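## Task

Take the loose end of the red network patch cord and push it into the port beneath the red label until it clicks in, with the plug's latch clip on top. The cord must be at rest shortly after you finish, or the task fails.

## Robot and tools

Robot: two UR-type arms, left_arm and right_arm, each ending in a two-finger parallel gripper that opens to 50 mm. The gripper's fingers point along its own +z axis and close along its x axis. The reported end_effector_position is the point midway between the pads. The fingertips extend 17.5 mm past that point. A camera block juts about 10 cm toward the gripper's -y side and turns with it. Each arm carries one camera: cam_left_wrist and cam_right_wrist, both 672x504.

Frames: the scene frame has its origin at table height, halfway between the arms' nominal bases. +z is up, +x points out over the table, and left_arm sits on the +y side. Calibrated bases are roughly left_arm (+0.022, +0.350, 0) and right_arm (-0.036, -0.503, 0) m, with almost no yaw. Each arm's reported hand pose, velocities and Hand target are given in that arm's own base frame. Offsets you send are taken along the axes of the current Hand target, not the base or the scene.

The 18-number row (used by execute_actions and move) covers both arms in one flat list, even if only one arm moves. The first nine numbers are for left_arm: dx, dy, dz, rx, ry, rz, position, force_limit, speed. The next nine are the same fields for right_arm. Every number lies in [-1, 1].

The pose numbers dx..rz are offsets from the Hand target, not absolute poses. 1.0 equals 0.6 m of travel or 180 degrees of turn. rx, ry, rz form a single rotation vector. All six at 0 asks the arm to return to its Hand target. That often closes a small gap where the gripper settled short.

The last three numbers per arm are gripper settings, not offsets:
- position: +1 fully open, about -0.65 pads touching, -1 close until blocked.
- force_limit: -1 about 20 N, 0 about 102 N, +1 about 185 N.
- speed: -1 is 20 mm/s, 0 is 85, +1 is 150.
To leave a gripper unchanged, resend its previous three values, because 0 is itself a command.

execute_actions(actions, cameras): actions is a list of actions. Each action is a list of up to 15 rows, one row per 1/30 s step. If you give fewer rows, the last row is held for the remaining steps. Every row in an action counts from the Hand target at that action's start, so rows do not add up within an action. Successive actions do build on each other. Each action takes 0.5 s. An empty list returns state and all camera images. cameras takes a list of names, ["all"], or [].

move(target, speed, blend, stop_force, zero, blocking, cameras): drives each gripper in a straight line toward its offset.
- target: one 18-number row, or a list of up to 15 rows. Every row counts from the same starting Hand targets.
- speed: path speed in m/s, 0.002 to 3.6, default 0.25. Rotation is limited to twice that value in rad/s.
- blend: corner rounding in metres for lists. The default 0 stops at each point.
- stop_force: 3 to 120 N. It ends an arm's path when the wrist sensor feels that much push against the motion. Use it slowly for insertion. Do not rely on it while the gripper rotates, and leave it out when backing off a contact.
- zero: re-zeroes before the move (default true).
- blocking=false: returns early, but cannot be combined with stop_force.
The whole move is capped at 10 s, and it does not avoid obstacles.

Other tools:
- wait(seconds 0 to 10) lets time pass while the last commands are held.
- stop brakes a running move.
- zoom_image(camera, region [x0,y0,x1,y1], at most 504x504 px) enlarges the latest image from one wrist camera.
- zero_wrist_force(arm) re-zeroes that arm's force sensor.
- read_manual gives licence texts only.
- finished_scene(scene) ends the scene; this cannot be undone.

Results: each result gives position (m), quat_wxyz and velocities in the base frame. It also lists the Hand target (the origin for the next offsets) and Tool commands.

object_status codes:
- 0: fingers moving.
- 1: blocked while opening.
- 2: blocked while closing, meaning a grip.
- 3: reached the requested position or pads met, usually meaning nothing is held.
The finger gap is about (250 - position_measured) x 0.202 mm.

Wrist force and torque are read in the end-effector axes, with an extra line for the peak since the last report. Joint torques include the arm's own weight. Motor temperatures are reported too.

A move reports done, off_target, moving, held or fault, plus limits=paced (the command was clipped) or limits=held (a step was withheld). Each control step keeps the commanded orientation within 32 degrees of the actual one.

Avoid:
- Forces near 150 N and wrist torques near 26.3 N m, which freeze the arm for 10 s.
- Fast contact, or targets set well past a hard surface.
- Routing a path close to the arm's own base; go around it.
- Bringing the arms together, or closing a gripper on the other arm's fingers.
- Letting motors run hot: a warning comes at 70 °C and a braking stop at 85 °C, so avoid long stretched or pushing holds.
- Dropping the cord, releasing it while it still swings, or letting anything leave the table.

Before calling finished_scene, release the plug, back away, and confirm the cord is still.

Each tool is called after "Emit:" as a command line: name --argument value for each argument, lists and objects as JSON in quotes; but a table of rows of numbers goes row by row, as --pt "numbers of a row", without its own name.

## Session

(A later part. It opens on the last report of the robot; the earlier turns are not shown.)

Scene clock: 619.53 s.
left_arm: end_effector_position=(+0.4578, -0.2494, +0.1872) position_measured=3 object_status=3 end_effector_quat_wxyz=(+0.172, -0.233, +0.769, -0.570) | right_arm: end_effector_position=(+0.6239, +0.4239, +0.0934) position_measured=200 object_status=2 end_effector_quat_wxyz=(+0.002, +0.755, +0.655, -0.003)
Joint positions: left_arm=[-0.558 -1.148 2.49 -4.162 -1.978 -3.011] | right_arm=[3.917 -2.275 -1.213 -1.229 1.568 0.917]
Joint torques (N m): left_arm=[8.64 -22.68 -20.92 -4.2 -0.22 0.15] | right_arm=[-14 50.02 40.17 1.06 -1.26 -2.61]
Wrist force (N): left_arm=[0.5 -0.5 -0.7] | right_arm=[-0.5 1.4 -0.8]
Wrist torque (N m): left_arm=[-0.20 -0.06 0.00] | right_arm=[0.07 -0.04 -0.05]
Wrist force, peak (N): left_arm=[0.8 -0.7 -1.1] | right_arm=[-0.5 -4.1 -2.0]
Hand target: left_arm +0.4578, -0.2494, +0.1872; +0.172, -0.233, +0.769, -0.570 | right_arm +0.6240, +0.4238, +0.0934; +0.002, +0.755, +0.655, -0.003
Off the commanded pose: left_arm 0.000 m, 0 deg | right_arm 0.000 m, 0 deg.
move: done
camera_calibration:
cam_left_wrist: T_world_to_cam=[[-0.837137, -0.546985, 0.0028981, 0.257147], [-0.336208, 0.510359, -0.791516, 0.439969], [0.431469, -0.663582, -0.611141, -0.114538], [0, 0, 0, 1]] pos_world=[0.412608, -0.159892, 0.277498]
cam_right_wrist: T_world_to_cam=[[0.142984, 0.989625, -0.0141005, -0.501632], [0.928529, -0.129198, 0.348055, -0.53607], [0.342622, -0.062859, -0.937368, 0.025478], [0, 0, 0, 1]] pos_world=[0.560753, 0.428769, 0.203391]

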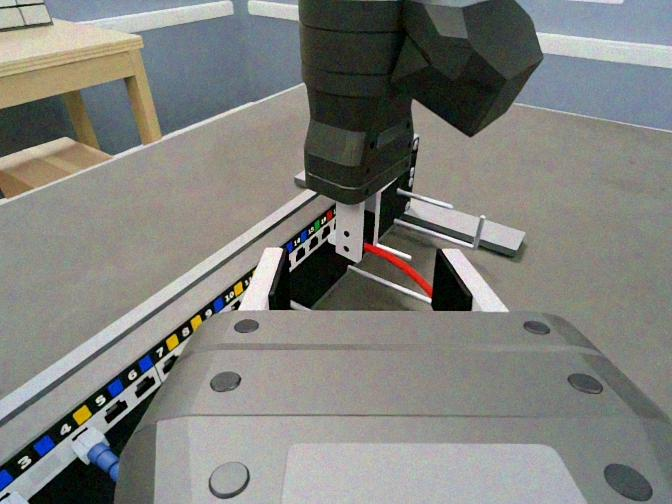

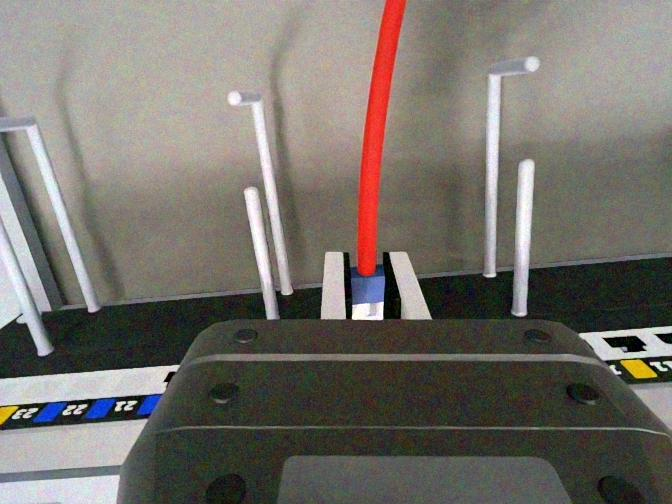

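Emit:
move --target '[0,0,0,0,0,0,1,1,1,0.0014,-0.001,-0.0008,-0.0194,0,0,-1,0.6,-1]' --speed 0.05 --cameras '["cam_left_wrist"]'

Emit:
zoom_image --camera "cam_left_wrist" --region '[312, 216, 342, 246]'

Emit:
move --target '[0,0,0,0,0,0,1,1,1,-0.0008,0.02,0.0008,0,0,0,-1,0.6,-1]' --speed 0.01 --stop_force 5 --cameras '["cam_left_wrist"]'

Emit:
zoom_image --camera "cam_left_wrist" --region '[312, 216, 342, 246]'

Scene clock: 629.57 s.
left_arm: end_effector_position=(+0.4578, -0.2494, +0.1872) position_measured=3 object_status=3 end_effector_quat_wxyz=(+0.172, -0.233, +0.769, -0.570) | right_arm: end_effector_position=(+0.6235, +0.4247, +0.0939) position_measured=200 object_status=2 end_effector_quat_wxyz=(+0.025, +0.755, +0.655, +0.017)
Joint positions: left_arm=[-0.558 -1.148 2.49 -4.162 -1.978 -3.011] | right_arm=[3.935 -2.251 -1.264 -1.166 1.519 0.934]
Joint torques (N m): left_arm=[8.31 -23.75 -20.4 -4.35 -0.12 0.18] | right_arm=[15.13 66.48 14.81 4.84 -1.39 2.45]
Wrist force (N): left_arm=[0.8 -0.4 -1.0] | right_arm=[-0.7 1.2 -0.7]
Wrist torque (N m): left_arm=[-0.18 -0.11 -0.01] | right_arm=[0.01 0.01 -0.13]
Wrist force, peak (N): left_arm=[0.8 -0.6 -1.2] | right_arm=[-0.8 1.9 -0.5]
Hand target: left_arm +0.4578, -0.2494, +0.1872; +0.172, -0.233, +0.769, -0.570 | right_arm +0.6235, +0.4247, +0.0939; +0.025, +0.755, +0.655, +0.017
Off the commanded pose: left_arm 0.000 m, 0 deg | right_arm 0.000 m, 0 deg.
move: done
camera_calibration:
cam_left_wrist: T_world_to_cam=[[-0.837137, -0.546985, 0.0028981, 0.257147], [-0.336208, 0.510359, -0.791516, 0.439969], [0.431469, -0.663582, -0.611141, -0.114538], [0, 0, 0, 1]] pos_world=[0.412608, -0.159892, 0.277498]
Images, in order (width x height): cam_left_wrist 672x504.

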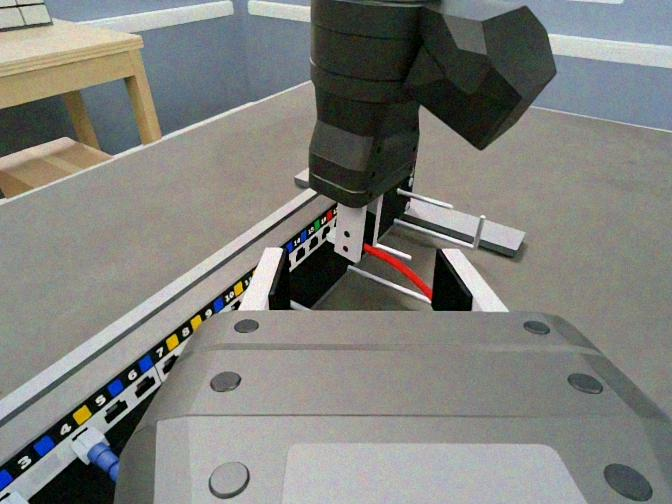

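Scaled by 16.800 from the camera's 672x504 image, which has a finer 960x720 frame.

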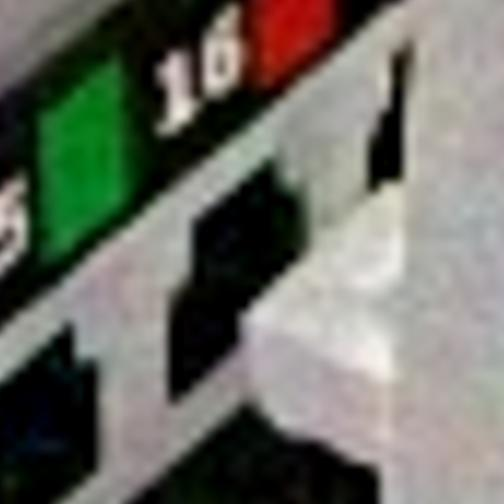

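Scene clock: 631.27 s.
left_arm: end_effector_position=(+0.4578, -0.2494, +0.1872) position_measured=3 object_status=3 end_effector_quat_wxyz=(+0.172, -0.233, +0.769, -0.570) | right_arm: end_effector_position=(+0.6283, +0.4239, +0.0940) position_measured=200 object_status=2 end_effector_quat_wxyz=(+0.025, +0.755, +0.655, +0.017)
Joint positions: left_arm=[-0.558 -1.148 2.49 -4.162 -1.978 -3.011] | right_arm=[3.93 -2.259 -1.251 -1.172 1.519 0.929]
Joint torques (N m): left_arm=[8 -22.67 -20.97 -4.31 -0.02 0] | right_arm=[12.39 65.98 15.94 4.65 -1.24 2.35]
Wrist force (N): left_arm=[0.9 -0.6 -0.9] | right_arm=[0.1 -3.1 -1.8]
Wrist torque (N m): left_arm=[-0.22 -0.12 0.00] | right_arm=[0.02 -0.02 -0.06]
Wrist force, peak (N): left_arm=[1.1 -0.3 -0.9] | right_arm=[-1.2 -9.7 -2.5]
Hand target: left_arm +0.4578, -0.2494, +0.1872; +0.172, -0.233, +0.769, -0.570 | right_arm +0.6283, +0.4239, +0.0940; +0.025, +0.755, +0.655, +0.017 (not the last commanded pose)
Off the commanded pose: left_arm 0.000 m, 0 deg | right_arm 0.007 m, 0 deg.
move: contact (right_arm)
camera_calibration:
cam_left_wrist: T_world_to_cam=[[-0.837137, -0.546985, 0.0028981, 0.257147], [-0.336208, 0.510359, -0.791516, 0.439969], [0.431469, -0.663582, -0.611141, -0.114538], [0, 0, 0, 1]] pos_world=[0.412608, -0.159892, 0.277498]
Images, in order (width x height): cam_left_wrist 672x504.

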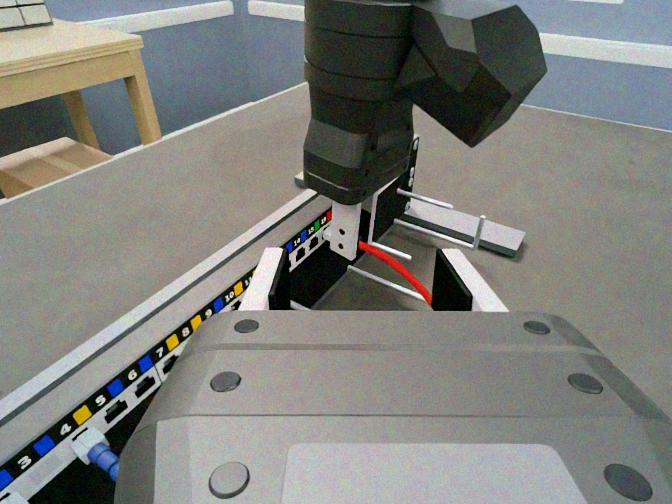

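Scaled by 16.800 from the camera's 672x504 image, which has a finer 960x720 frame.

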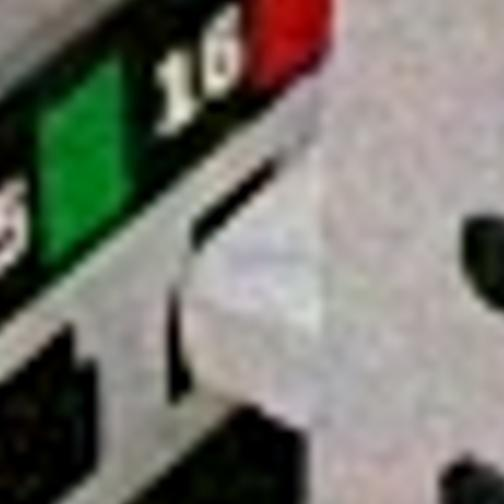

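Emit:
move --pt "0 0 0 0 0 0 1 1 1 0 -0.003 0 0 0 0 -1 0.6 -1" --pt "0 0 0 0 0 0 1 1 1 0.0008 -0.003 0.0002 0 0 0 -1 0.6 -1" --speed 0.02

Emit:
move --target '[0,0,0,0,0,0,1,1,1,0.0016,0.02,0.0009,0,0,0,-1,0.6,-1]' --speed 0.01 --stop_force 6 --cameras '["cam_left_wrist"]'

Emit:
zoom_image --camera "cam_left_wrist" --region '[312, 216, 342, 246]'

Scene clock: 636.00 s.
left_arm: end_effector_position=(+0.4578, -0.2494, +0.1872) position_measured=3 object_status=3 end_effector_quat_wxyz=(+0.172, -0.233, +0.769, -0.570) | right_arm: end_effector_position=(+0.6265, +0.4245, +0.0938) position_measured=200 object_status=2 end_effector_quat_wxyz=(+0.025, +0.755, +0.655, +0.017)
Joint positions: left_arm=[-0.558 -1.148 2.49 -4.162 -1.978 -3.011] | right_arm=[3.932 -2.257 -1.255 -1.169 1.519 0.931]
Joint torques (N m): left_arm=[8.77 -23.21 -20.25 -4.01 -0.06 -0.07] | right_arm=[15.24 48.97 39.48 3.41 -1.39 2.52]
Wrist force (N): left_arm=[1.0 -0.5 -0.6] | right_arm=[-0.4 1.2 -0.6]
Wrist torque (N m): left_arm=[-0.18 -0.13 0.00] | right_arm=[0.00 -0.04 -0.13]
Wrist force, peak (N): left_arm=[0.8 -0.8 -1.3] | right_arm=[0.2 -3.2 -2.1]
Hand target: left_arm +0.4578, -0.2494, +0.1872; +0.172, -0.233, +0.769, -0.570 | right_arm +0.6266, +0.4246, +0.0938; +0.025, +0.755, +0.655, +0.017
Off the commanded pose: left_arm 0.000 m, 0 deg | right_arm 0.000 m, 0 deg.
move: done

Scene clock: 637.40 s.
left_arm: end_effector_position=(+0.4578, -0.2494, +0.1872) position_measured=3 object_status=3 end_effector_quat_wxyz=(+0.172, -0.233, +0.769, -0.570) | right_arm: end_effector_position=(+0.6284, +0.4246, +0.0938) position_measured=200 object_status=2 end_effector_quat_wxyz=(+0.025, +0.755, +0.655, +0.017)
Joint positions: left_arm=[-0.558 -1.148 2.49 -4.162 -1.978 -3.011] | right_arm=[3.93 -2.261 -1.249 -1.172 1.519 0.929]
Joint torques (N m): left_arm=[8.85 -23.17 -20.58 -4.39 -0.17 -0.09] | right_arm=[11.92 66.42 16.26 4.65 -1.97 2.4]
Wrist force (N): left_arm=[0.7 -0.4 -0.8] | right_arm=[0.3 -4.1 -2.1]
Wrist torque (N m): left_arm=[-0.18 -0.10 -0.01] | right_arm=[0.02 -0.04 -0.06]
Wrist force, peak (N): left_arm=[0.5 -0.6 -1.3] | right_arm=[-1.1 -11.3 -2.7]
Hand target: left_arm +0.4578, -0.2494, +0.1872; +0.172, -0.233, +0.769, -0.570 | right_arm +0.6284, +0.4246, +0.0938; +0.025, +0.755, +0.655, +0.017 (not the last commanded pose)
Off the commanded pose: left_arm 0.000 m, 0 deg | right_arm 0.010 m, 0 deg.
move: contact (right_arm)
camera_calibration:
cam_left_wrist: T_world_to_cam=[[-0.837137, -0.546985, 0.0028981, 0.257147], [-0.336208, 0.510359, -0.791516, 0.439969], [0.431469, -0.663582, -0.611141, -0.114538], [0, 0, 0, 1]] pos_world=[0.412608, -0.159892, 0.277498]
Images, in order (width x height): cam_left_wrist 672x504.

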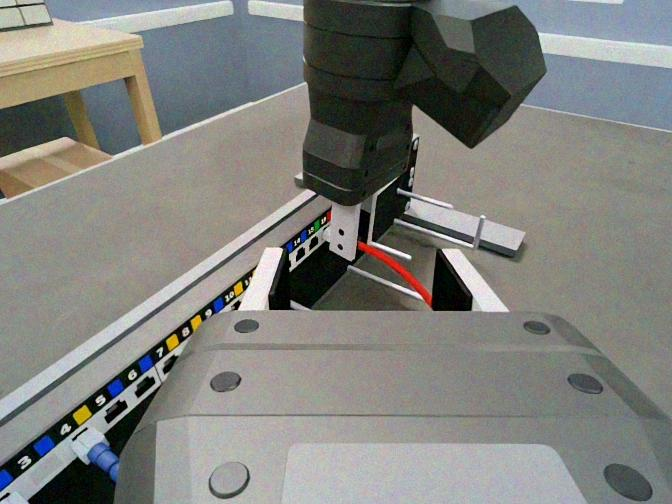

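Scaled by 16.800 from the camera's 672x504 image, which has a finer 960x720 frame.

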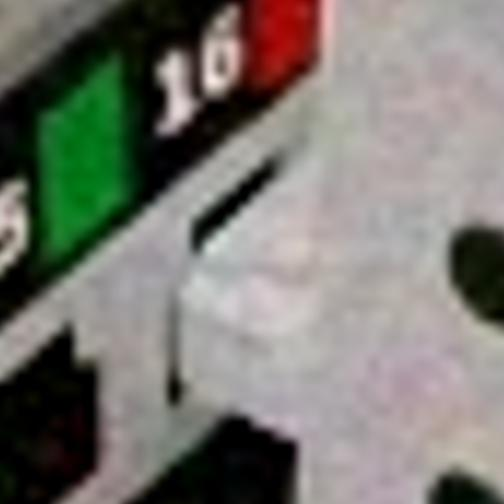

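Emit:
move --pt "0 0 0 0 0 0 1 1 1 0 -0.003 0 0 0 0 -1 0.6 -1" --pt "0 0 0 0 0 0 1 1 1 0.0004 -0.003 0.0009 0 0 0 -1 0.6 -1" --speed 0.02

Emit:
move --target '[0,0,0,0,0,0,1,1,1,0.0016,0.02,0.0009,0,0,0,-1,0.6,-1]' --speed 0.01 --stop_force 6 --cameras '["cam_left_wrist"]'

Emit:
zoom_image --camera "cam_left_wrist" --region '[312, 216, 342, 246]'

Scene clock: 643.77 s.
left_arm: end_effector_position=(+0.4578, -0.2494, +0.1872) position_measured=3 object_status=3 end_effector_quat_wxyz=(+0.172, -0.233, +0.769, -0.570) | right_arm: end_effector_position=(+0.6267, +0.4251, +0.0933) position_measured=200 object_status=2 end_effector_quat_wxyz=(+0.025, +0.755, +0.655, +0.017)
Joint positions: left_arm=[-0.558 -1.148 2.49 -4.162 -1.978 -3.011] | right_arm=[3.933 -2.258 -1.254 -1.169 1.519 0.931]
Joint torques (N m): left_arm=[8.4 -22.95 -19.84 -4.26 0.05 -0.24] | right_arm=[15.27 50.46 15.16 4.86 -1.45 2.48]
Wrist force (N): left_arm=[0.6 -0.2 -1.0] | right_arm=[-0.3 1.4 -0.7]
Wrist torque (N m): left_arm=[-0.15 -0.07 -0.01] | right_arm=[0.03 -0.06 -0.14]
Wrist force, peak (N): left_arm=[0.9 -0.6 -1.1] | right_arm=[0.2 -4.3 -2.1]
Hand target: left_arm +0.4578, -0.2494, +0.1872; +0.172, -0.233, +0.769, -0.570 | right_arm +0.6267, +0.4251, +0.0931; +0.025, +0.755, +0.655, +0.017
Off the commanded pose: left_arm 0.000 m, 0 deg | right_arm 0.000 m, 0 deg.
move: done

Scene clock: 645.17 s.
left_arm: end_effector_position=(+0.4578, -0.2494, +0.1872) position_measured=3 object_status=3 end_effector_quat_wxyz=(+0.172, -0.233, +0.769, -0.570) | right_arm: end_effector_position=(+0.6284, +0.4251, +0.0931) position_measured=200 object_status=2 end_effector_quat_wxyz=(+0.025, +0.755, +0.655, +0.017)
Joint positions: left_arm=[-0.558 -1.148 2.49 -4.162 -1.978 -3.011] | right_arm=[3.931 -2.262 -1.248 -1.171 1.519 0.93]
Joint torques (N m): left_arm=[6.28 -24.31 -20.88 -4.21 0.11 -0.34] | right_arm=[12.16 65.44 16.3 5.06 -1.91 2.46]
Wrist force (N): left_arm=[0.9 -0.5 -0.9] | right_arm=[-1.2 -6.0 -3.4]
Wrist torque (N m): left_arm=[-0.19 -0.12 -0.01] | right_arm=[0.03 -0.03 -0.08]
Wrist force, peak (N): left_arm=[0.8 -0.4 -1.3] | right_arm=[-2.6 -13.2 -5.1]
Hand target: left_arm +0.4578, -0.2494, +0.1872; +0.172, -0.233, +0.769, -0.570 | right_arm +0.6284, +0.4251, +0.0931; +0.025, +0.755, +0.655, +0.017 (not the last commanded pose)
Off the commanded pose: left_arm 0.000 m, 0 deg | right_arm 0.010 m, 0 deg.
move: contact (right_arm)
camera_calibration:
cam_left_wrist: T_world_to_cam=[[-0.837137, -0.546985, 0.0028981, 0.257147], [-0.336208, 0.510359, -0.791516, 0.439969], [0.431469, -0.663582, -0.611141, -0.114538], [0, 0, 0, 1]] pos_world=[0.412608, -0.159892, 0.277498]
Images, in order (width x height): cam_left_wrist 672x504.

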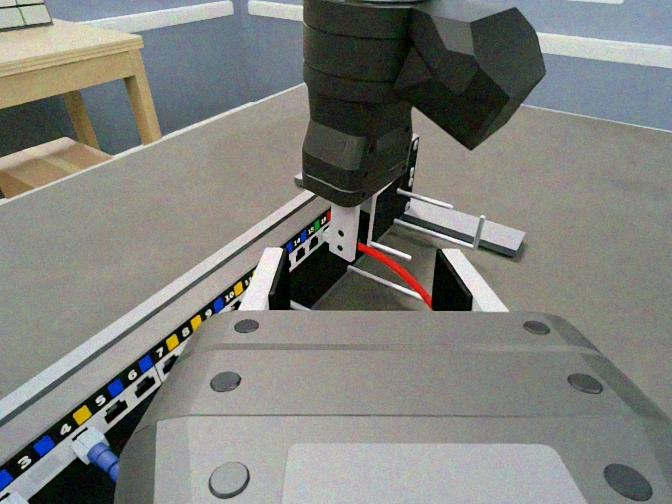

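Scaled by 16.800 from the camera's 672x504 image, which has a finer 960x720 frame.

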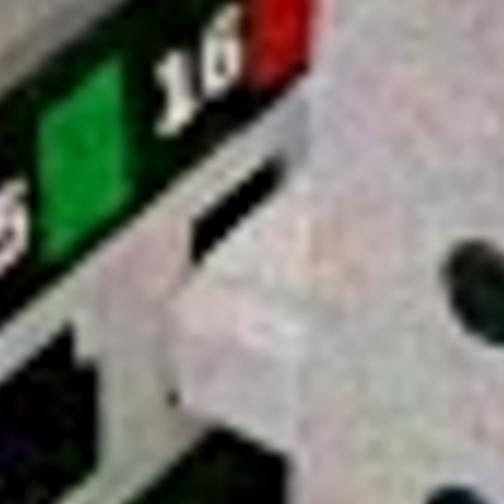

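Emit:
move --pt "0 0 0 0 0 0 1 1 1 0 -0.003 0 0 0 0 -1 0.6 -1" --pt "0 0 0 0 0 0 1 1 1 -0.0013 -0.003 -0.0025 0 0 0 -1 0.6 -1" --speed 0.02

Emit:
move --target '[0,0,0,0,0,0,1,1,1,0.0016,0.02,0.0009,0,0,0,-1,0.6,-1]' --speed 0.01 --stop_force 6 --cameras '["cam_left_wrist"]'

Emit:
zoom_image --camera "cam_left_wrist" --region '[312, 216, 342, 246]'

Scene clock: 651.50 s.
left_arm: end_effector_position=(+0.4578, -0.2494, +0.1872) position_measured=3 object_status=3 end_effector_quat_wxyz=(+0.172, -0.233, +0.769, -0.570) | right_arm: end_effector_position=(+0.6263, +0.4248, +0.0945) position_measured=200 object_status=2 end_effector_quat_wxyz=(+0.025, +0.755, +0.655, +0.017)
Joint positions: left_arm=[-0.558 -1.148 2.49 -4.162 -1.978 -3.011] | right_arm=[3.933 -2.256 -1.255 -1.171 1.519 0.931]
Joint torques (N m): left_arm=[8.44 -23.31 -19.66 -4.18 0.06 0.11] | right_arm=[-11.17 65.85 16.27 0.89 -1.41 -2.35]
Wrist force (N): left_arm=[0.4 -0.4 -0.9] | right_arm=[-1.1 0.7 -1.0]
Wrist torque (N m): left_arm=[-0.18 -0.03 -0.01] | right_arm=[-0.07 0.07 -0.14]
Wrist force, peak (N): left_arm=[0.7 -0.8 -1.2] | right_arm=[-1.4 -6.0 -3.7]
Hand target: left_arm +0.4578, -0.2494, +0.1872; +0.172, -0.233, +0.769, -0.570 | right_arm +0.6264, +0.4246, +0.0945; +0.025, +0.755, +0.655, +0.017
Off the commanded pose: left_arm 0.000 m, 0 deg | right_arm 0.000 m, 0 deg.
move: done

Scene clock: 652.90 s.
left_arm: end_effector_position=(+0.4578, -0.2494, +0.1872) position_measured=3 object_status=3 end_effector_quat_wxyz=(+0.172, -0.233, +0.769, -0.570) | right_arm: end_effector_position=(+0.6284, +0.4244, +0.0946) position_measured=200 object_status=2 end_effector_quat_wxyz=(+0.025, +0.755, +0.655, +0.017)
Joint positions: left_arm=[-0.558 -1.148 2.49 -4.162 -1.978 -3.011] | right_arm=[3.93 -2.26 -1.248 -1.174 1.519 0.929]
Joint torques (N m): left_arm=[6.86 -25.04 -20.57 -4.31 0 0] | right_arm=[11.87 67.44 18.16 4.72 -1.88 2.46]
Wrist force (N): left_arm=[0.5 -0.7 -0.8] | right_arm=[-0.5 -5.2 -1.0]
Wrist torque (N m): left_arm=[-0.24 -0.06 0.00] | right_arm=[0.02 0.04 -0.06]
Wrist force, peak (N): left_arm=[0.9 -0.8 -1.0] | right_arm=[-3.0 -12.9 -2.0]
Hand target: left_arm +0.4578, -0.2494, +0.1872; +0.172, -0.233, +0.769, -0.570 | right_arm +0.6284, +0.4244, +0.0946; +0.025, +0.755, +0.655, +0.017 (not the last commanded pose)
Off the commanded pose: left_arm 0.000 m, 0 deg | right_arm 0.010 m, 0 deg.
move: contact (right_arm)
camera_calibration:
cam_left_wrist: T_world_to_cam=[[-0.837137, -0.546985, 0.0028981, 0.257147], [-0.336208, 0.510359, -0.791516, 0.439969], [0.431469, -0.663582, -0.611141, -0.114538], [0, 0, 0, 1]] pos_world=[0.412608, -0.159892, 0.277498]
Images, in order (width x height): cam_left_wrist 672x504.

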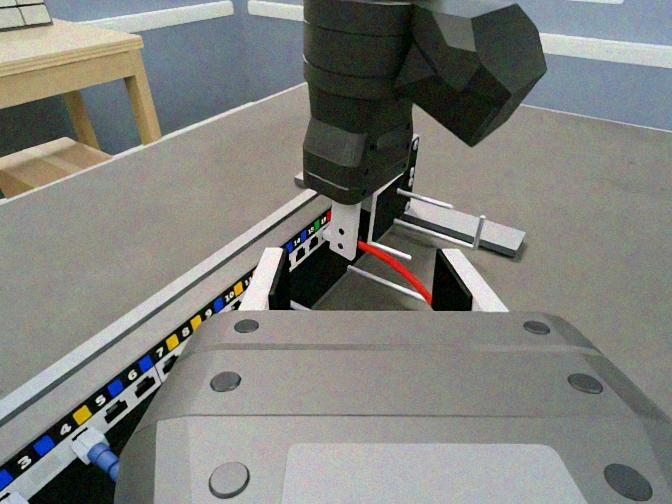

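Scaled by 16.800 from the camera's 672x504 image, which has a finer 960x720 frame.

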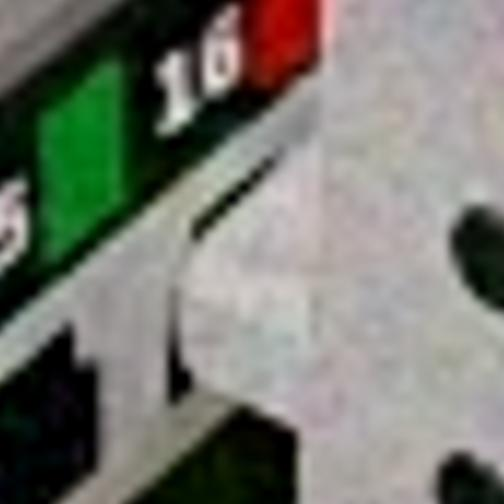

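Emit:
move --pt "0 0 0 0 0 0 1 1 1 0 -0.003 0 0 0 0 -1 0.6 -1" --pt "0 0 0 0 0 0 1 1 1 -0.0012 -0.003 0 0 0.022 0 -1 0.6 -1" --speed 0.02

Emit:
move --target '[0,0,0,0,0,0,1,1,1,0.0016,0.02,0.0009,0,0,0,-1,0.6,-1]' --speed 0.01 --stop_force 6 --cameras '["cam_left_wrist"]'

Emit:
zoom_image --camera "cam_left_wrist" --region '[312, 216, 342, 246]'

Scene clock: 660.07 s.
left_arm: end_effector_position=(+0.4578, -0.2494, +0.1872) position_measured=3 object_status=3 end_effector_quat_wxyz=(+0.172, -0.233, +0.769, -0.570) | right_arm: end_effector_position=(+0.6265, +0.4240, +0.0945) position_measured=200 object_status=2 end_effector_quat_wxyz=(+0.002, +0.754, +0.656, +0.043)
Joint positions: left_arm=[-0.558 -1.148 2.49 -4.162 -1.978 -3.011] | right_arm=[3.917 -2.234 -1.31 -1.083 1.561 0.914]
Joint torques (N m): left_arm=[8.03 -24.17 -18.78 -4.16 -0.04 -0.06] | right_arm=[-13.39 65.74 14.88 4.9 1.44 -2.58]
Wrist force (N): left_arm=[0.6 -0.5 -1.1] | right_arm=[-1.3 0.3 -1.0]
Wrist torque (N m): left_arm=[-0.20 -0.07 -0.01] | right_arm=[-0.15 0.09 -0.06]
Wrist force, peak (N): left_arm=[1.1 -0.6 -0.8] | right_arm=[-0.9 -5.8 -1.1]
Hand target: left_arm +0.4578, -0.2494, +0.1872; +0.172, -0.233, +0.769, -0.570 | right_arm +0.6265, +0.4239, +0.0945; +0.002, +0.754, +0.656, +0.043
Off the commanded pose: left_arm 0.000 m, 0 deg | right_arm 0.000 m, 0 deg.
move: done

Scene clock: 661.47 s.
left_arm: end_effector_position=(+0.4578, -0.2494, +0.1872) position_measured=3 object_status=3 end_effector_quat_wxyz=(+0.172, -0.233, +0.769, -0.570) | right_arm: end_effector_position=(+0.6281, +0.4238, +0.0945) position_measured=200 object_status=2 end_effector_quat_wxyz=(+0.002, +0.754, +0.656, +0.043)
Joint positions: left_arm=[-0.558 -1.148 2.49 -4.162 -1.978 -3.011] | right_arm=[3.915 -2.237 -1.305 -1.085 1.562 0.912]
Joint torques (N m): left_arm=[8.5 -22.44 -20.29 -4.31 -0.08 -0.03] | right_arm=[13.55 69.16 17.01 4.96 -0.81 2.41]
Wrist force (N): left_arm=[0.6 -0.7 -1.0] | right_arm=[-0.4 -1.0 2.8]
Wrist torque (N m): left_arm=[-0.23 -0.07 -0.01] | right_arm=[-0.01 0.09 -0.10]
Wrist force, peak (N): left_arm=[0.7 -0.8 -1.1] | right_arm=[-1.7 -7.9 1.9]
Hand target: left_arm +0.4578, -0.2494, +0.1872; +0.172, -0.233, +0.769, -0.570 | right_arm +0.6281, +0.4238, +0.0945; +0.002, +0.754, +0.656, +0.043 (not the last commanded pose)
Off the commanded pose: left_arm 0.000 m, 0 deg | right_arm 0.010 m, 0 deg.
move: contact (right_arm)
camera_calibration:
cam_left_wrist: T_world_to_cam=[[-0.837137, -0.546985, 0.0028981, 0.257147], [-0.336208, 0.510359, -0.791516, 0.439969], [0.431469, -0.663582, -0.611141, -0.114538], [0, 0, 0, 1]] pos_world=[0.412608, -0.159892, 0.277498]
Images, in order (width x height): cam_left_wrist 672x504.

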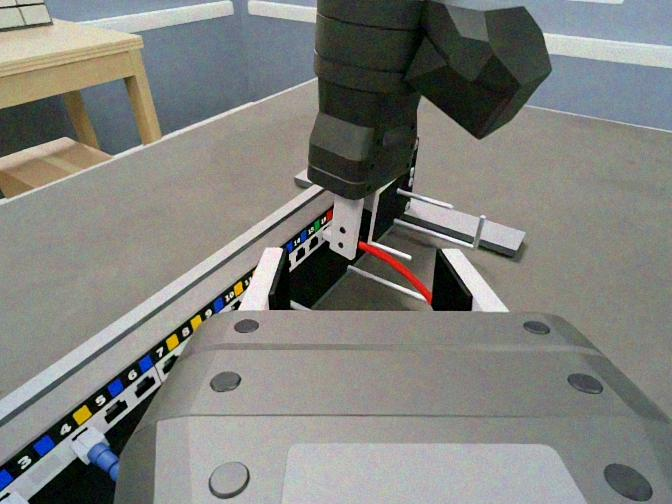

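Scaled by 16.800 from the camera's 672x504 image, which has a finer 960x720 frame.

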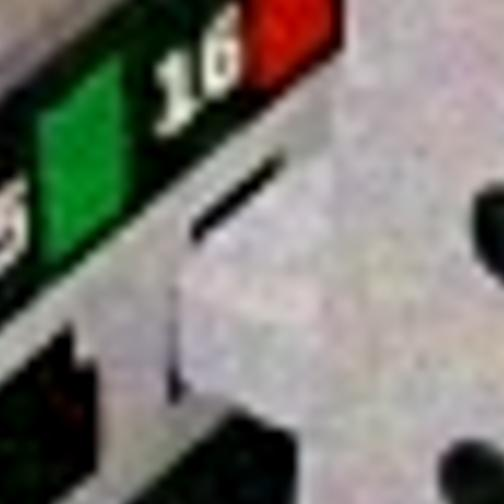

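Emit:
move --pt "0 0 0 0 0 0 1 1 1 0 -0.003 0 0 0 0 -1 0.6 -1" --pt "0 0 0 0 0 0 1 1 1 0.0001 -0.003 0.0009 0 0 0 -1 0.6 -1" --speed 0.02

Emit:
move --target '[0,0,0,0,0,0,1,1,1,0.0016,0.02,0.0009,0,0,0,-1,0.6,-1]' --speed 0.01 --stop_force 6 --cameras '["cam_left_wrist"]'

Emit:
zoom_image --camera "cam_left_wrist" --region '[312, 216, 342, 246]'

Scene clock: 665.87 s.
left_arm: end_effector_position=(+0.4578, -0.2494, +0.1872) position_measured=3 object_status=3 end_effector_quat_wxyz=(+0.172, -0.233, +0.769, -0.570) | right_arm: end_effector_position=(+0.6263, +0.4242, +0.0940) position_measured=200 object_status=2 end_effector_quat_wxyz=(+0.002, +0.754, +0.656, +0.043)
Joint positions: left_arm=[-0.558 -1.148 2.49 -4.162 -1.978 -3.011] | right_arm=[3.917 -2.234 -1.31 -1.081 1.561 0.914]
Joint torques (N m): left_arm=[8.74 -24.17 -20.16 -4.48 0.27 -0.33] | right_arm=[15.07 47.96 15.3 5.06 -1.18 2.33]
Wrist force (N): left_arm=[0.9 -0.5 -1.0] | right_arm=[-1.4 0.4 -1.1]
Wrist torque (N m): left_arm=[-0.21 -0.11 -0.01] | right_arm=[-0.13 0.10 -0.14]
Wrist force, peak (N): left_arm=[0.8 -0.7 -1.0] | right_arm=[-0.5 -1.0 2.9]
Hand target: left_arm +0.4578, -0.2494, +0.1872; +0.172, -0.233, +0.769, -0.570 | right_arm +0.6263, +0.4242, +0.0938; +0.002, +0.754, +0.656, +0.043
Off the commanded pose: left_arm 0.000 m, 0 deg | right_arm 0.000 m, 0 deg.
move: done

Scene clock: 667.30 s.
left_arm: end_effector_position=(+0.4578, -0.2494, +0.1872) position_measured=3 object_status=3 end_effector_quat_wxyz=(+0.172, -0.233, +0.769, -0.570) | right_arm: end_effector_position=(+0.6284, +0.4241, +0.0939) position_measured=200 object_status=2 end_effector_quat_wxyz=(+0.002, +0.754, +0.656, +0.043)
Joint positions: left_arm=[-0.558 -1.148 2.49 -4.162 -1.978 -3.011] | right_arm=[3.915 -2.238 -1.304 -1.084 1.562 0.912]
Joint torques (N m): left_arm=[7.89 -23.59 -19.26 -4.28 0.25 -0.04] | right_arm=[12.3 65.68 15.99 4.91 -1.42 2.41]
Wrist force (N): left_arm=[0.7 -0.7 -0.8] | right_arm=[0.1 -5.6 -3.0]
Wrist torque (N m): left_arm=[-0.22 -0.10 -0.01] | right_arm=[-0.11 0.02 -0.07]
Wrist force, peak (N): left_arm=[1.1 -0.2 -1.1] | right_arm=[-2.4 -11.9 -2.6]
Hand target: left_arm +0.4578, -0.2494, +0.1872; +0.172, -0.233, +0.769, -0.570 | right_arm +0.6284, +0.4241, +0.0938; +0.002, +0.754, +0.656, +0.043 (not the last commanded pose)
Off the commanded pose: left_arm 0.000 m, 0 deg | right_arm 0.010 m, 0 deg.
move: contact (right_arm)
camera_calibration:
cam_left_wrist: T_world_to_cam=[[-0.837137, -0.546985, 0.0028981, 0.257147], [-0.336208, 0.510359, -0.791516, 0.439969], [0.431469, -0.663582, -0.611141, -0.114538], [0, 0, 0, 1]] pos_world=[0.412608, -0.159892, 0.277498]
Images, in order (width x height): cam_left_wrist 672x504.

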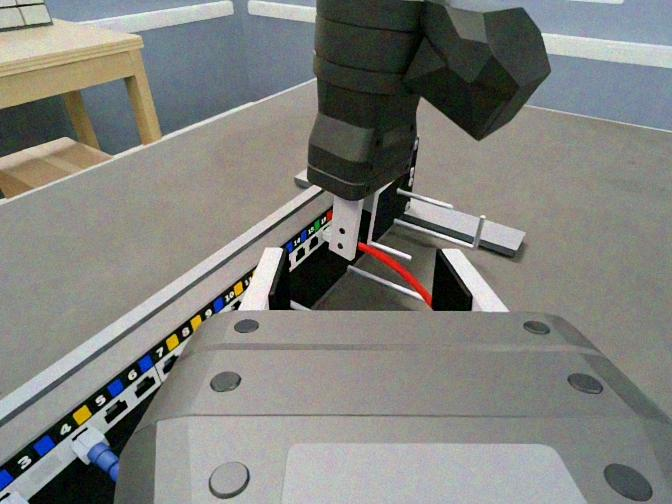

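Scaled by 16.800 from the camera's 672x504 image, which has a finer 960x720 frame.

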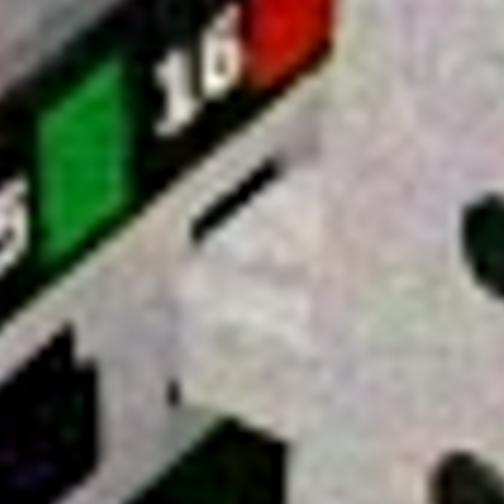

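Emit:
move --pt "0 0 0 0 0 0 1 1 1 0 -0.003 0 0 0 0 -1 0.6 -1" --pt "0 0 0 0 0 0 1 1 1 0.0001 -0.003 -0.0005 0 0 0 -1 0.6 -1" --speed 0.02

Emit:
move --target '[0,0,0,0,0,0,1,1,1,0.0016,0.02,0.0009,0,0,0,-1,0.6,-1]' --speed 0.01 --stop_force 8 --cameras '["cam_left_wrist"]'

Emit:
zoom_image --camera "cam_left_wrist" --region '[312, 216, 342, 246]'

Scene clock: 671.73 s.
left_arm: end_effector_position=(+0.4578, -0.2494, +0.1872) position_measured=3 object_status=3 end_effector_quat_wxyz=(+0.172, -0.233, +0.769, -0.570) | right_arm: end_effector_position=(+0.6267, +0.4244, +0.0940) position_measured=200 object_status=2 end_effector_quat_wxyz=(+0.002, +0.754, +0.656, +0.043)
Joint positions: left_arm=[-0.558 -1.148 2.49 -4.162 -1.978 -3.011] | right_arm=[3.917 -2.235 -1.309 -1.082 1.561 0.914]
Joint torques (N m): left_arm=[7.39 -24.65 -19.2 -4.18 0.31 -0.09] | right_arm=[15.35 66.13 15.33 0.76 -1.24 2.56]
Wrist force (N): left_arm=[0.8 -0.5 -0.8] | right_arm=[-0.8 0.6 -1.6]
Wrist torque (N m): left_arm=[-0.20 -0.09 -0.01] | right_arm=[-0.10 0.02 -0.14]
Wrist force, peak (N): left_arm=[0.9 -0.6 -1.3] | right_arm=[0.2 -5.7 -2.9]
Hand target: left_arm +0.4578, -0.2494, +0.1872; +0.172, -0.233, +0.769, -0.570 | right_arm +0.6266, +0.4244, +0.0940; +0.002, +0.754, +0.656, +0.043
Off the commanded pose: left_arm 0.000 m, 0 deg | right_arm 0.000 m, 0 deg.
move: done

Scene clock: 673.13 s.
left_arm: end_effector_position=(+0.4578, -0.2494, +0.1872) position_measured=3 object_status=3 end_effector_quat_wxyz=(+0.172, -0.233, +0.769, -0.570) | right_arm: end_effector_position=(+0.6285, +0.4244, +0.0941) position_measured=200 object_status=2 end_effector_quat_wxyz=(+0.002, +0.754, +0.656, +0.043)
Joint positions: left_arm=[-0.558 -1.148 2.49 -4.162 -1.978 -3.011] | right_arm=[3.915 -2.239 -1.303 -1.085 1.561 0.912]
Joint torques (N m): left_arm=[8.57 -24.91 -18.83 -4.4 0.42 -0.16] | right_arm=[11.39 66.14 17.68 5.07 -2 2.48]
Wrist force (N): left_arm=[0.8 -0.4 -0.8] | right_arm=[-0.2 -7.0 -1.3]
Wrist torque (N m): left_arm=[-0.18 -0.10 -0.01] | right_arm=[-0.04 -0.05 -0.05]
Wrist force, peak (N): left_arm=[0.7 -0.6 -1.1] | right_arm=[-2.7 -14.3 -2.1]
Hand target: left_arm +0.4578, -0.2494, +0.1872; +0.172, -0.233, +0.769, -0.570 | right_arm +0.6285, +0.4244, +0.0941; +0.002, +0.754, +0.656, +0.043 (not the last commanded pose)
Off the commanded pose: left_arm 0.000 m, 0 deg | right_arm 0.010 m, 0 deg.
move: contact (right_arm)
camera_calibration:
cam_left_wrist: T_world_to_cam=[[-0.837137, -0.546985, 0.0028981, 0.257147], [-0.336208, 0.510359, -0.791516, 0.439969], [0.431469, -0.663582, -0.611141, -0.114538], [0, 0, 0, 1]] pos_world=[0.412608, -0.159892, 0.277498]
Images, in order (width x height): cam_left_wrist 672x504.

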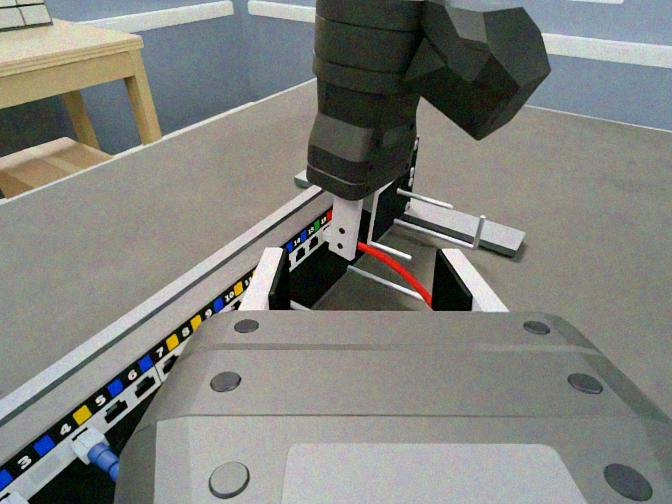

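Scaled by 16.800 from the camera's 672x504 image, which has a finer 960x720 frame.

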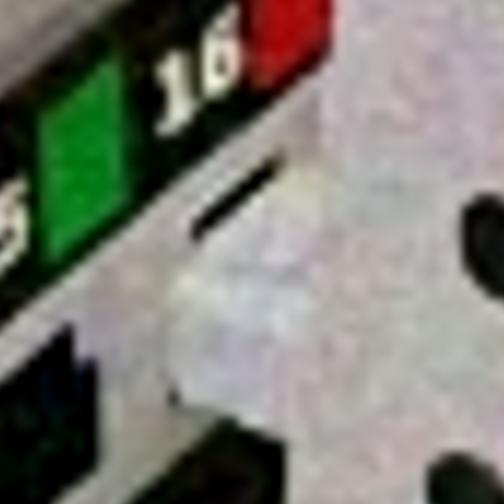

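Emit:
execute_actions --actions '[]'

Emit:
zoom_image --camera "cam_left_wrist" --region '[312, 216, 342, 246]'

Emit:
zoom_image --camera "cam_right_wrist" --region '[320, 230, 420, 320]'

Scene clock: 693.90 s.
left_arm: end_effector_position=(+0.4578, -0.2494, +0.1872) position_measured=3 object_status=3 end_effector_quat_wxyz=(+0.172, -0.233, +0.769, -0.570) | right_arm: end_effector_position=(+0.6285, +0.4244, +0.0941) position_measured=200 object_status=2 end_effector_quat_wxyz=(+0.002, +0.754, +0.656, +0.043)
Joint positions: left_arm=[-0.558 -1.148 2.49 -4.162 -1.978 -3.011] | right_arm=[3.915 -2.239 -1.303 -1.085 1.562 0.912]
Joint velocities: within noise
Joint torques (N m): left_arm=[7.75 -23.92 -20.15 -4.37 0.33 -0.21] | right_arm=[11.01 66.56 17.86 2.34 -0.5 2.29]
Motor temperatures (°C): left_arm=[33 42 44 44 40 36] | right_arm=[38 40 32 41 39 38]
Wrist force (N): left_arm=[0.7 -0.5 -0.7] | right_arm=[-0.6 -7.0 -1.1]
Wrist torque (N m): left_arm=[-0.20 -0.08 -0.01] | right_arm=[-0.05 0.00 -0.05]
Wrist force, peak (N): left_arm=[0.8 -0.7 -1.2] | right_arm=[-0.5 -7.2 -1.1]
Hand target: left_arm +0.4578, -0.2494, +0.1872; +0.172, -0.233, +0.769, -0.570 | right_arm +0.6285, +0.4244, +0.0941; +0.002, +0.754, +0.656, +0.043 (not the last commanded pose)
Tool commands: left_gripper/position=+1.0 left_gripper/force_limit=+1.0 left_gripper/speed=+1.0 right_gripper/position=-1.0 right_gripper/force_limit=+0.6 right_gripper/speed=-1.0
Off the commanded pose: left_arm 0.000 m, 0 deg | right_arm 0.010 m, 0 deg.
camera_calibration:
cam_left_wrist: T_world_to_cam=[[-0.837137, -0.546985, 0.0028981, 0.257147], [-0.336208, 0.510359, -0.791516, 0.439969], [0.431469, -0.663582, -0.611141, -0.114538], [0, 0, 0, 1]] pos_world=[0.412608, -0.159892, 0.277498]
cam_right_wrist: T_world_to_cam=[[0.138563, 0.988848, 0.0545845, -0.506148], [0.902574, -0.148775, 0.404012, -0.521113], [0.407627, -0.00671433, -0.913124, -0.0423507], [0, 0, 0, 1]] pos_world=[0.557739, 0.42269, 0.199492]

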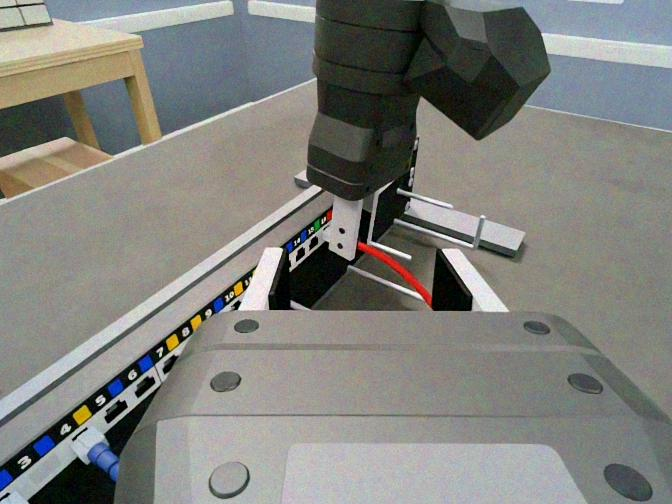

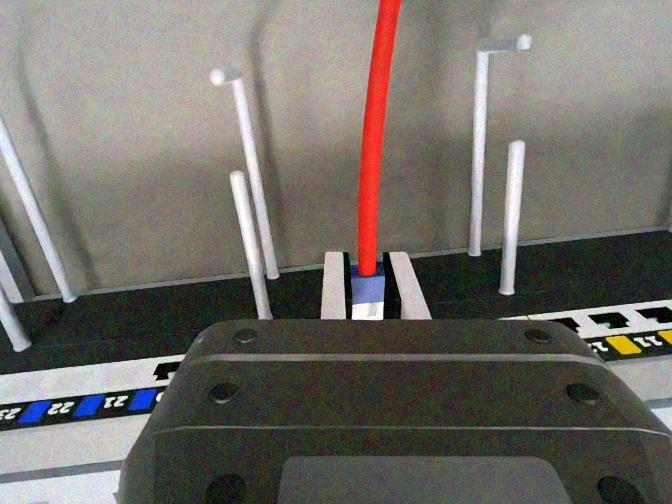

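Scaled by 16.800 from the camera's 672x504 image, which has a finer 960x720 frame.

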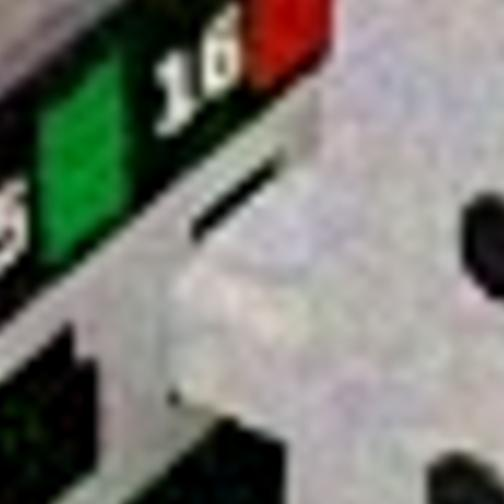

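Scaled by 5.040 from the camera's 672x504 image, which has a finer 960x720 frame.

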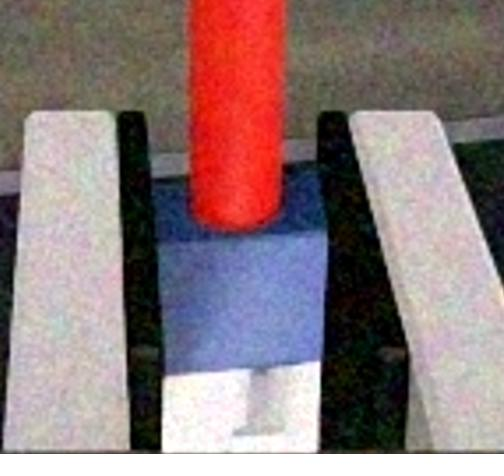

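Emit:
move --pt "0 0 0 0 0 0 1 1 1 -0.0005 -0.003 0 0 0 0 -1 0.6 -1" --speed 0.02

Emit:
move --pt "0 0 0 0 0 0 1 1 1 0.0016 0.02 0.0009 0 0 0 -1 0.6 -1" --speed 0.01 --stop_force 8

Emit:
move --pt "0 0 0 0 0 0 1 1 1 0.001 -0.003 0 0 0 0 -1 0.6 -1" --speed 0.02

Emit:
move --pt "0 0 0 0 0 0 1 1 1 0.0016 0.02 0.0009 0 0 0 -1 0.6 -1" --speed 0.01 --stop_force 8

Scene clock: 704.33 s.
left_arm: end_effector_position=(+0.4578, -0.2494, +0.1872) position_measured=3 object_status=3 end_effector_quat_wxyz=(+0.172, -0.233, +0.769, -0.570) | right_arm: end_effector_position=(+0.6267, +0.4243, +0.0939) position_measured=200 object_status=2 end_effector_quat_wxyz=(+0.002, +0.754, +0.656, +0.043)
Joint positions: left_arm=[-0.558 -1.148 2.49 -4.162 -1.978 -3.011] | right_arm=[3.917 -2.235 -1.309 -1.082 1.561 0.914]
Joint torques (N m): left_arm=[6.98 -24.33 -18.85 -4.17 0.65 -0.17] | right_arm=[16.09 66.1 15.84 4.99 -1.28 2.53]
Wrist force (N): left_arm=[0.5 -0.6 -0.9] | right_arm=[-0.6 0.7 -2.2]
Wrist torque (N m): left_arm=[-0.22 -0.06 -0.01] | right_arm=[-0.08 -0.01 -0.14]
Wrist force, peak (N): left_arm=[0.9 -0.5 -1.4] | right_arm=[-0.4 -7.2 -1.3]
Hand target: left_arm +0.4578, -0.2494, +0.1872; +0.172, -0.233, +0.769, -0.570 | right_arm +0.6267, +0.4243, +0.0939; +0.002, +0.754, +0.656, +0.043
Off the commanded pose: left_arm 0.000 m, 0 deg | right_arm 0.000 m, 0 deg.
move: done

Scene clock: 705.73 s.
left_arm: end_effector_position=(+0.4578, -0.2494, +0.1872) position_measured=3 object_status=3 end_effector_quat_wxyz=(+0.172, -0.233, +0.769, -0.570) | right_arm: end_effector_position=(+0.6285, +0.4243, +0.0940) position_measured=200 object_status=2 end_effector_quat_wxyz=(+0.002, +0.754, +0.656, +0.043)
Joint positions: left_arm=[-0.558 -1.148 2.49 -4.162 -1.978 -3.011] | right_arm=[3.915 -2.239 -1.303 -1.085 1.561 0.912]
Joint torques (N m): left_arm=[6.81 -24.12 -19.47 -4.44 0.51 -0.19] | right_arm=[11.29 66.1 17.3 5.06 -1.59 2.44]
Wrist force (N): left_arm=[0.7 -0.5 -0.9] | right_arm=[-0.2 -6.8 -2.6]
Wrist torque (N m): left_arm=[-0.18 -0.09 -0.01] | right_arm=[-0.06 -0.03 -0.05]
Wrist force, peak (N): left_arm=[0.9 -0.4 -1.1] | right_arm=[-2.6 -13.9 -3.5]
Hand target: left_arm +0.4578, -0.2494, +0.1872; +0.172, -0.233, +0.769, -0.570 | right_arm +0.6285, +0.4243, +0.0940; +0.002, +0.754, +0.656, +0.043 (not the last commanded pose)
Off the commanded pose: left_arm 0.000 m, 0 deg | right_arm 0.010 m, 0 deg.
move: contact (right_arm)

Scene clock: 706.43 s.
left_arm: end_effector_position=(+0.4578, -0.2494, +0.1872) position_measured=3 object_status=3 end_effector_quat_wxyz=(+0.172, -0.233, +0.769, -0.570) | right_arm: end_effector_position=(+0.6268, +0.4251, +0.0939) position_measured=200 object_status=2 end_effector_quat_wxyz=(+0.002, +0.754, +0.656, +0.043)
Joint positions: left_arm=[-0.558 -1.148 2.49 -4.162 -1.978 -3.011] | right_arm=[3.918 -2.236 -1.307 -1.083 1.561 0.914]
Joint torques (N m): left_arm=[7.85 -24.16 -19.62 -4.44 0.6 -0.3] | right_arm=[15.46 66.12 15.71 5.03 -1.37 2.61]
Wrist force (N): left_arm=[0.7 -0.3 -1.2] | right_arm=[-0.6 1.0 -2.0]
Wrist torque (N m): left_arm=[-0.17 -0.10 -0.01] | right_arm=[-0.03 -0.03 -0.15]
Wrist force, peak (N): left_arm=[0.7 -0.3 -1.2] | right_arm=[-0.3 -6.8 -2.4]
Hand target: left_arm +0.4578, -0.2494, +0.1872; +0.172, -0.233, +0.769, -0.570 | right_arm +0.6268, +0.4251, +0.0939; +0.002, +0.754, +0.656, +0.043
Off the commanded pose: left_arm 0.000 m, 0 deg | right_arm 0.000 m, 0 deg.
move: done

Scene clock: 707.77 s.
left_arm: end_effector_position=(+0.4578, -0.2494, +0.1872) position_measured=3 object_status=3 end_effector_quat_wxyz=(+0.172, -0.233, +0.769, -0.570) | right_arm: end_effector_position=(+0.6280, +0.4252, +0.0940) position_measured=200 object_status=2 end_effector_quat_wxyz=(+0.002, +0.754, +0.656, +0.043)
Joint positions: left_arm=[-0.558 -1.148 2.49 -4.162 -1.978 -3.011] | right_arm=[3.917 -2.239 -1.303 -1.085 1.561 0.913]
Joint torques (N m): left_arm=[8.64 -25.08 -20.16 -4.46 0.42 -0.06] | right_arm=[16.62 65.44 17.5 5.58 -0.34 2.29]
Wrist force (N): left_arm=[0.7 -0.4 -0.7] | right_arm=[-5.1 -2.0 -4.0]
Wrist torque (N m): left_arm=[-0.18 -0.08 0.00] | right_arm=[0.00 -0.12 0.02]
Wrist force, peak (N): left_arm=[1.0 -0.4 -1.1] | right_arm=[-7.3 -9.3 -4.8]
Hand target: left_arm +0.4578, -0.2494, +0.1872; +0.172, -0.233, +0.769, -0.570 | right_arm +0.6280, +0.4252, +0.0940; +0.002, +0.754, +0.656, +0.043 (not the last commanded pose)
Off the commanded pose: left_arm 0.000 m, 0 deg | right_arm 0.011 m, 0 deg.
move: contact (right_arm)


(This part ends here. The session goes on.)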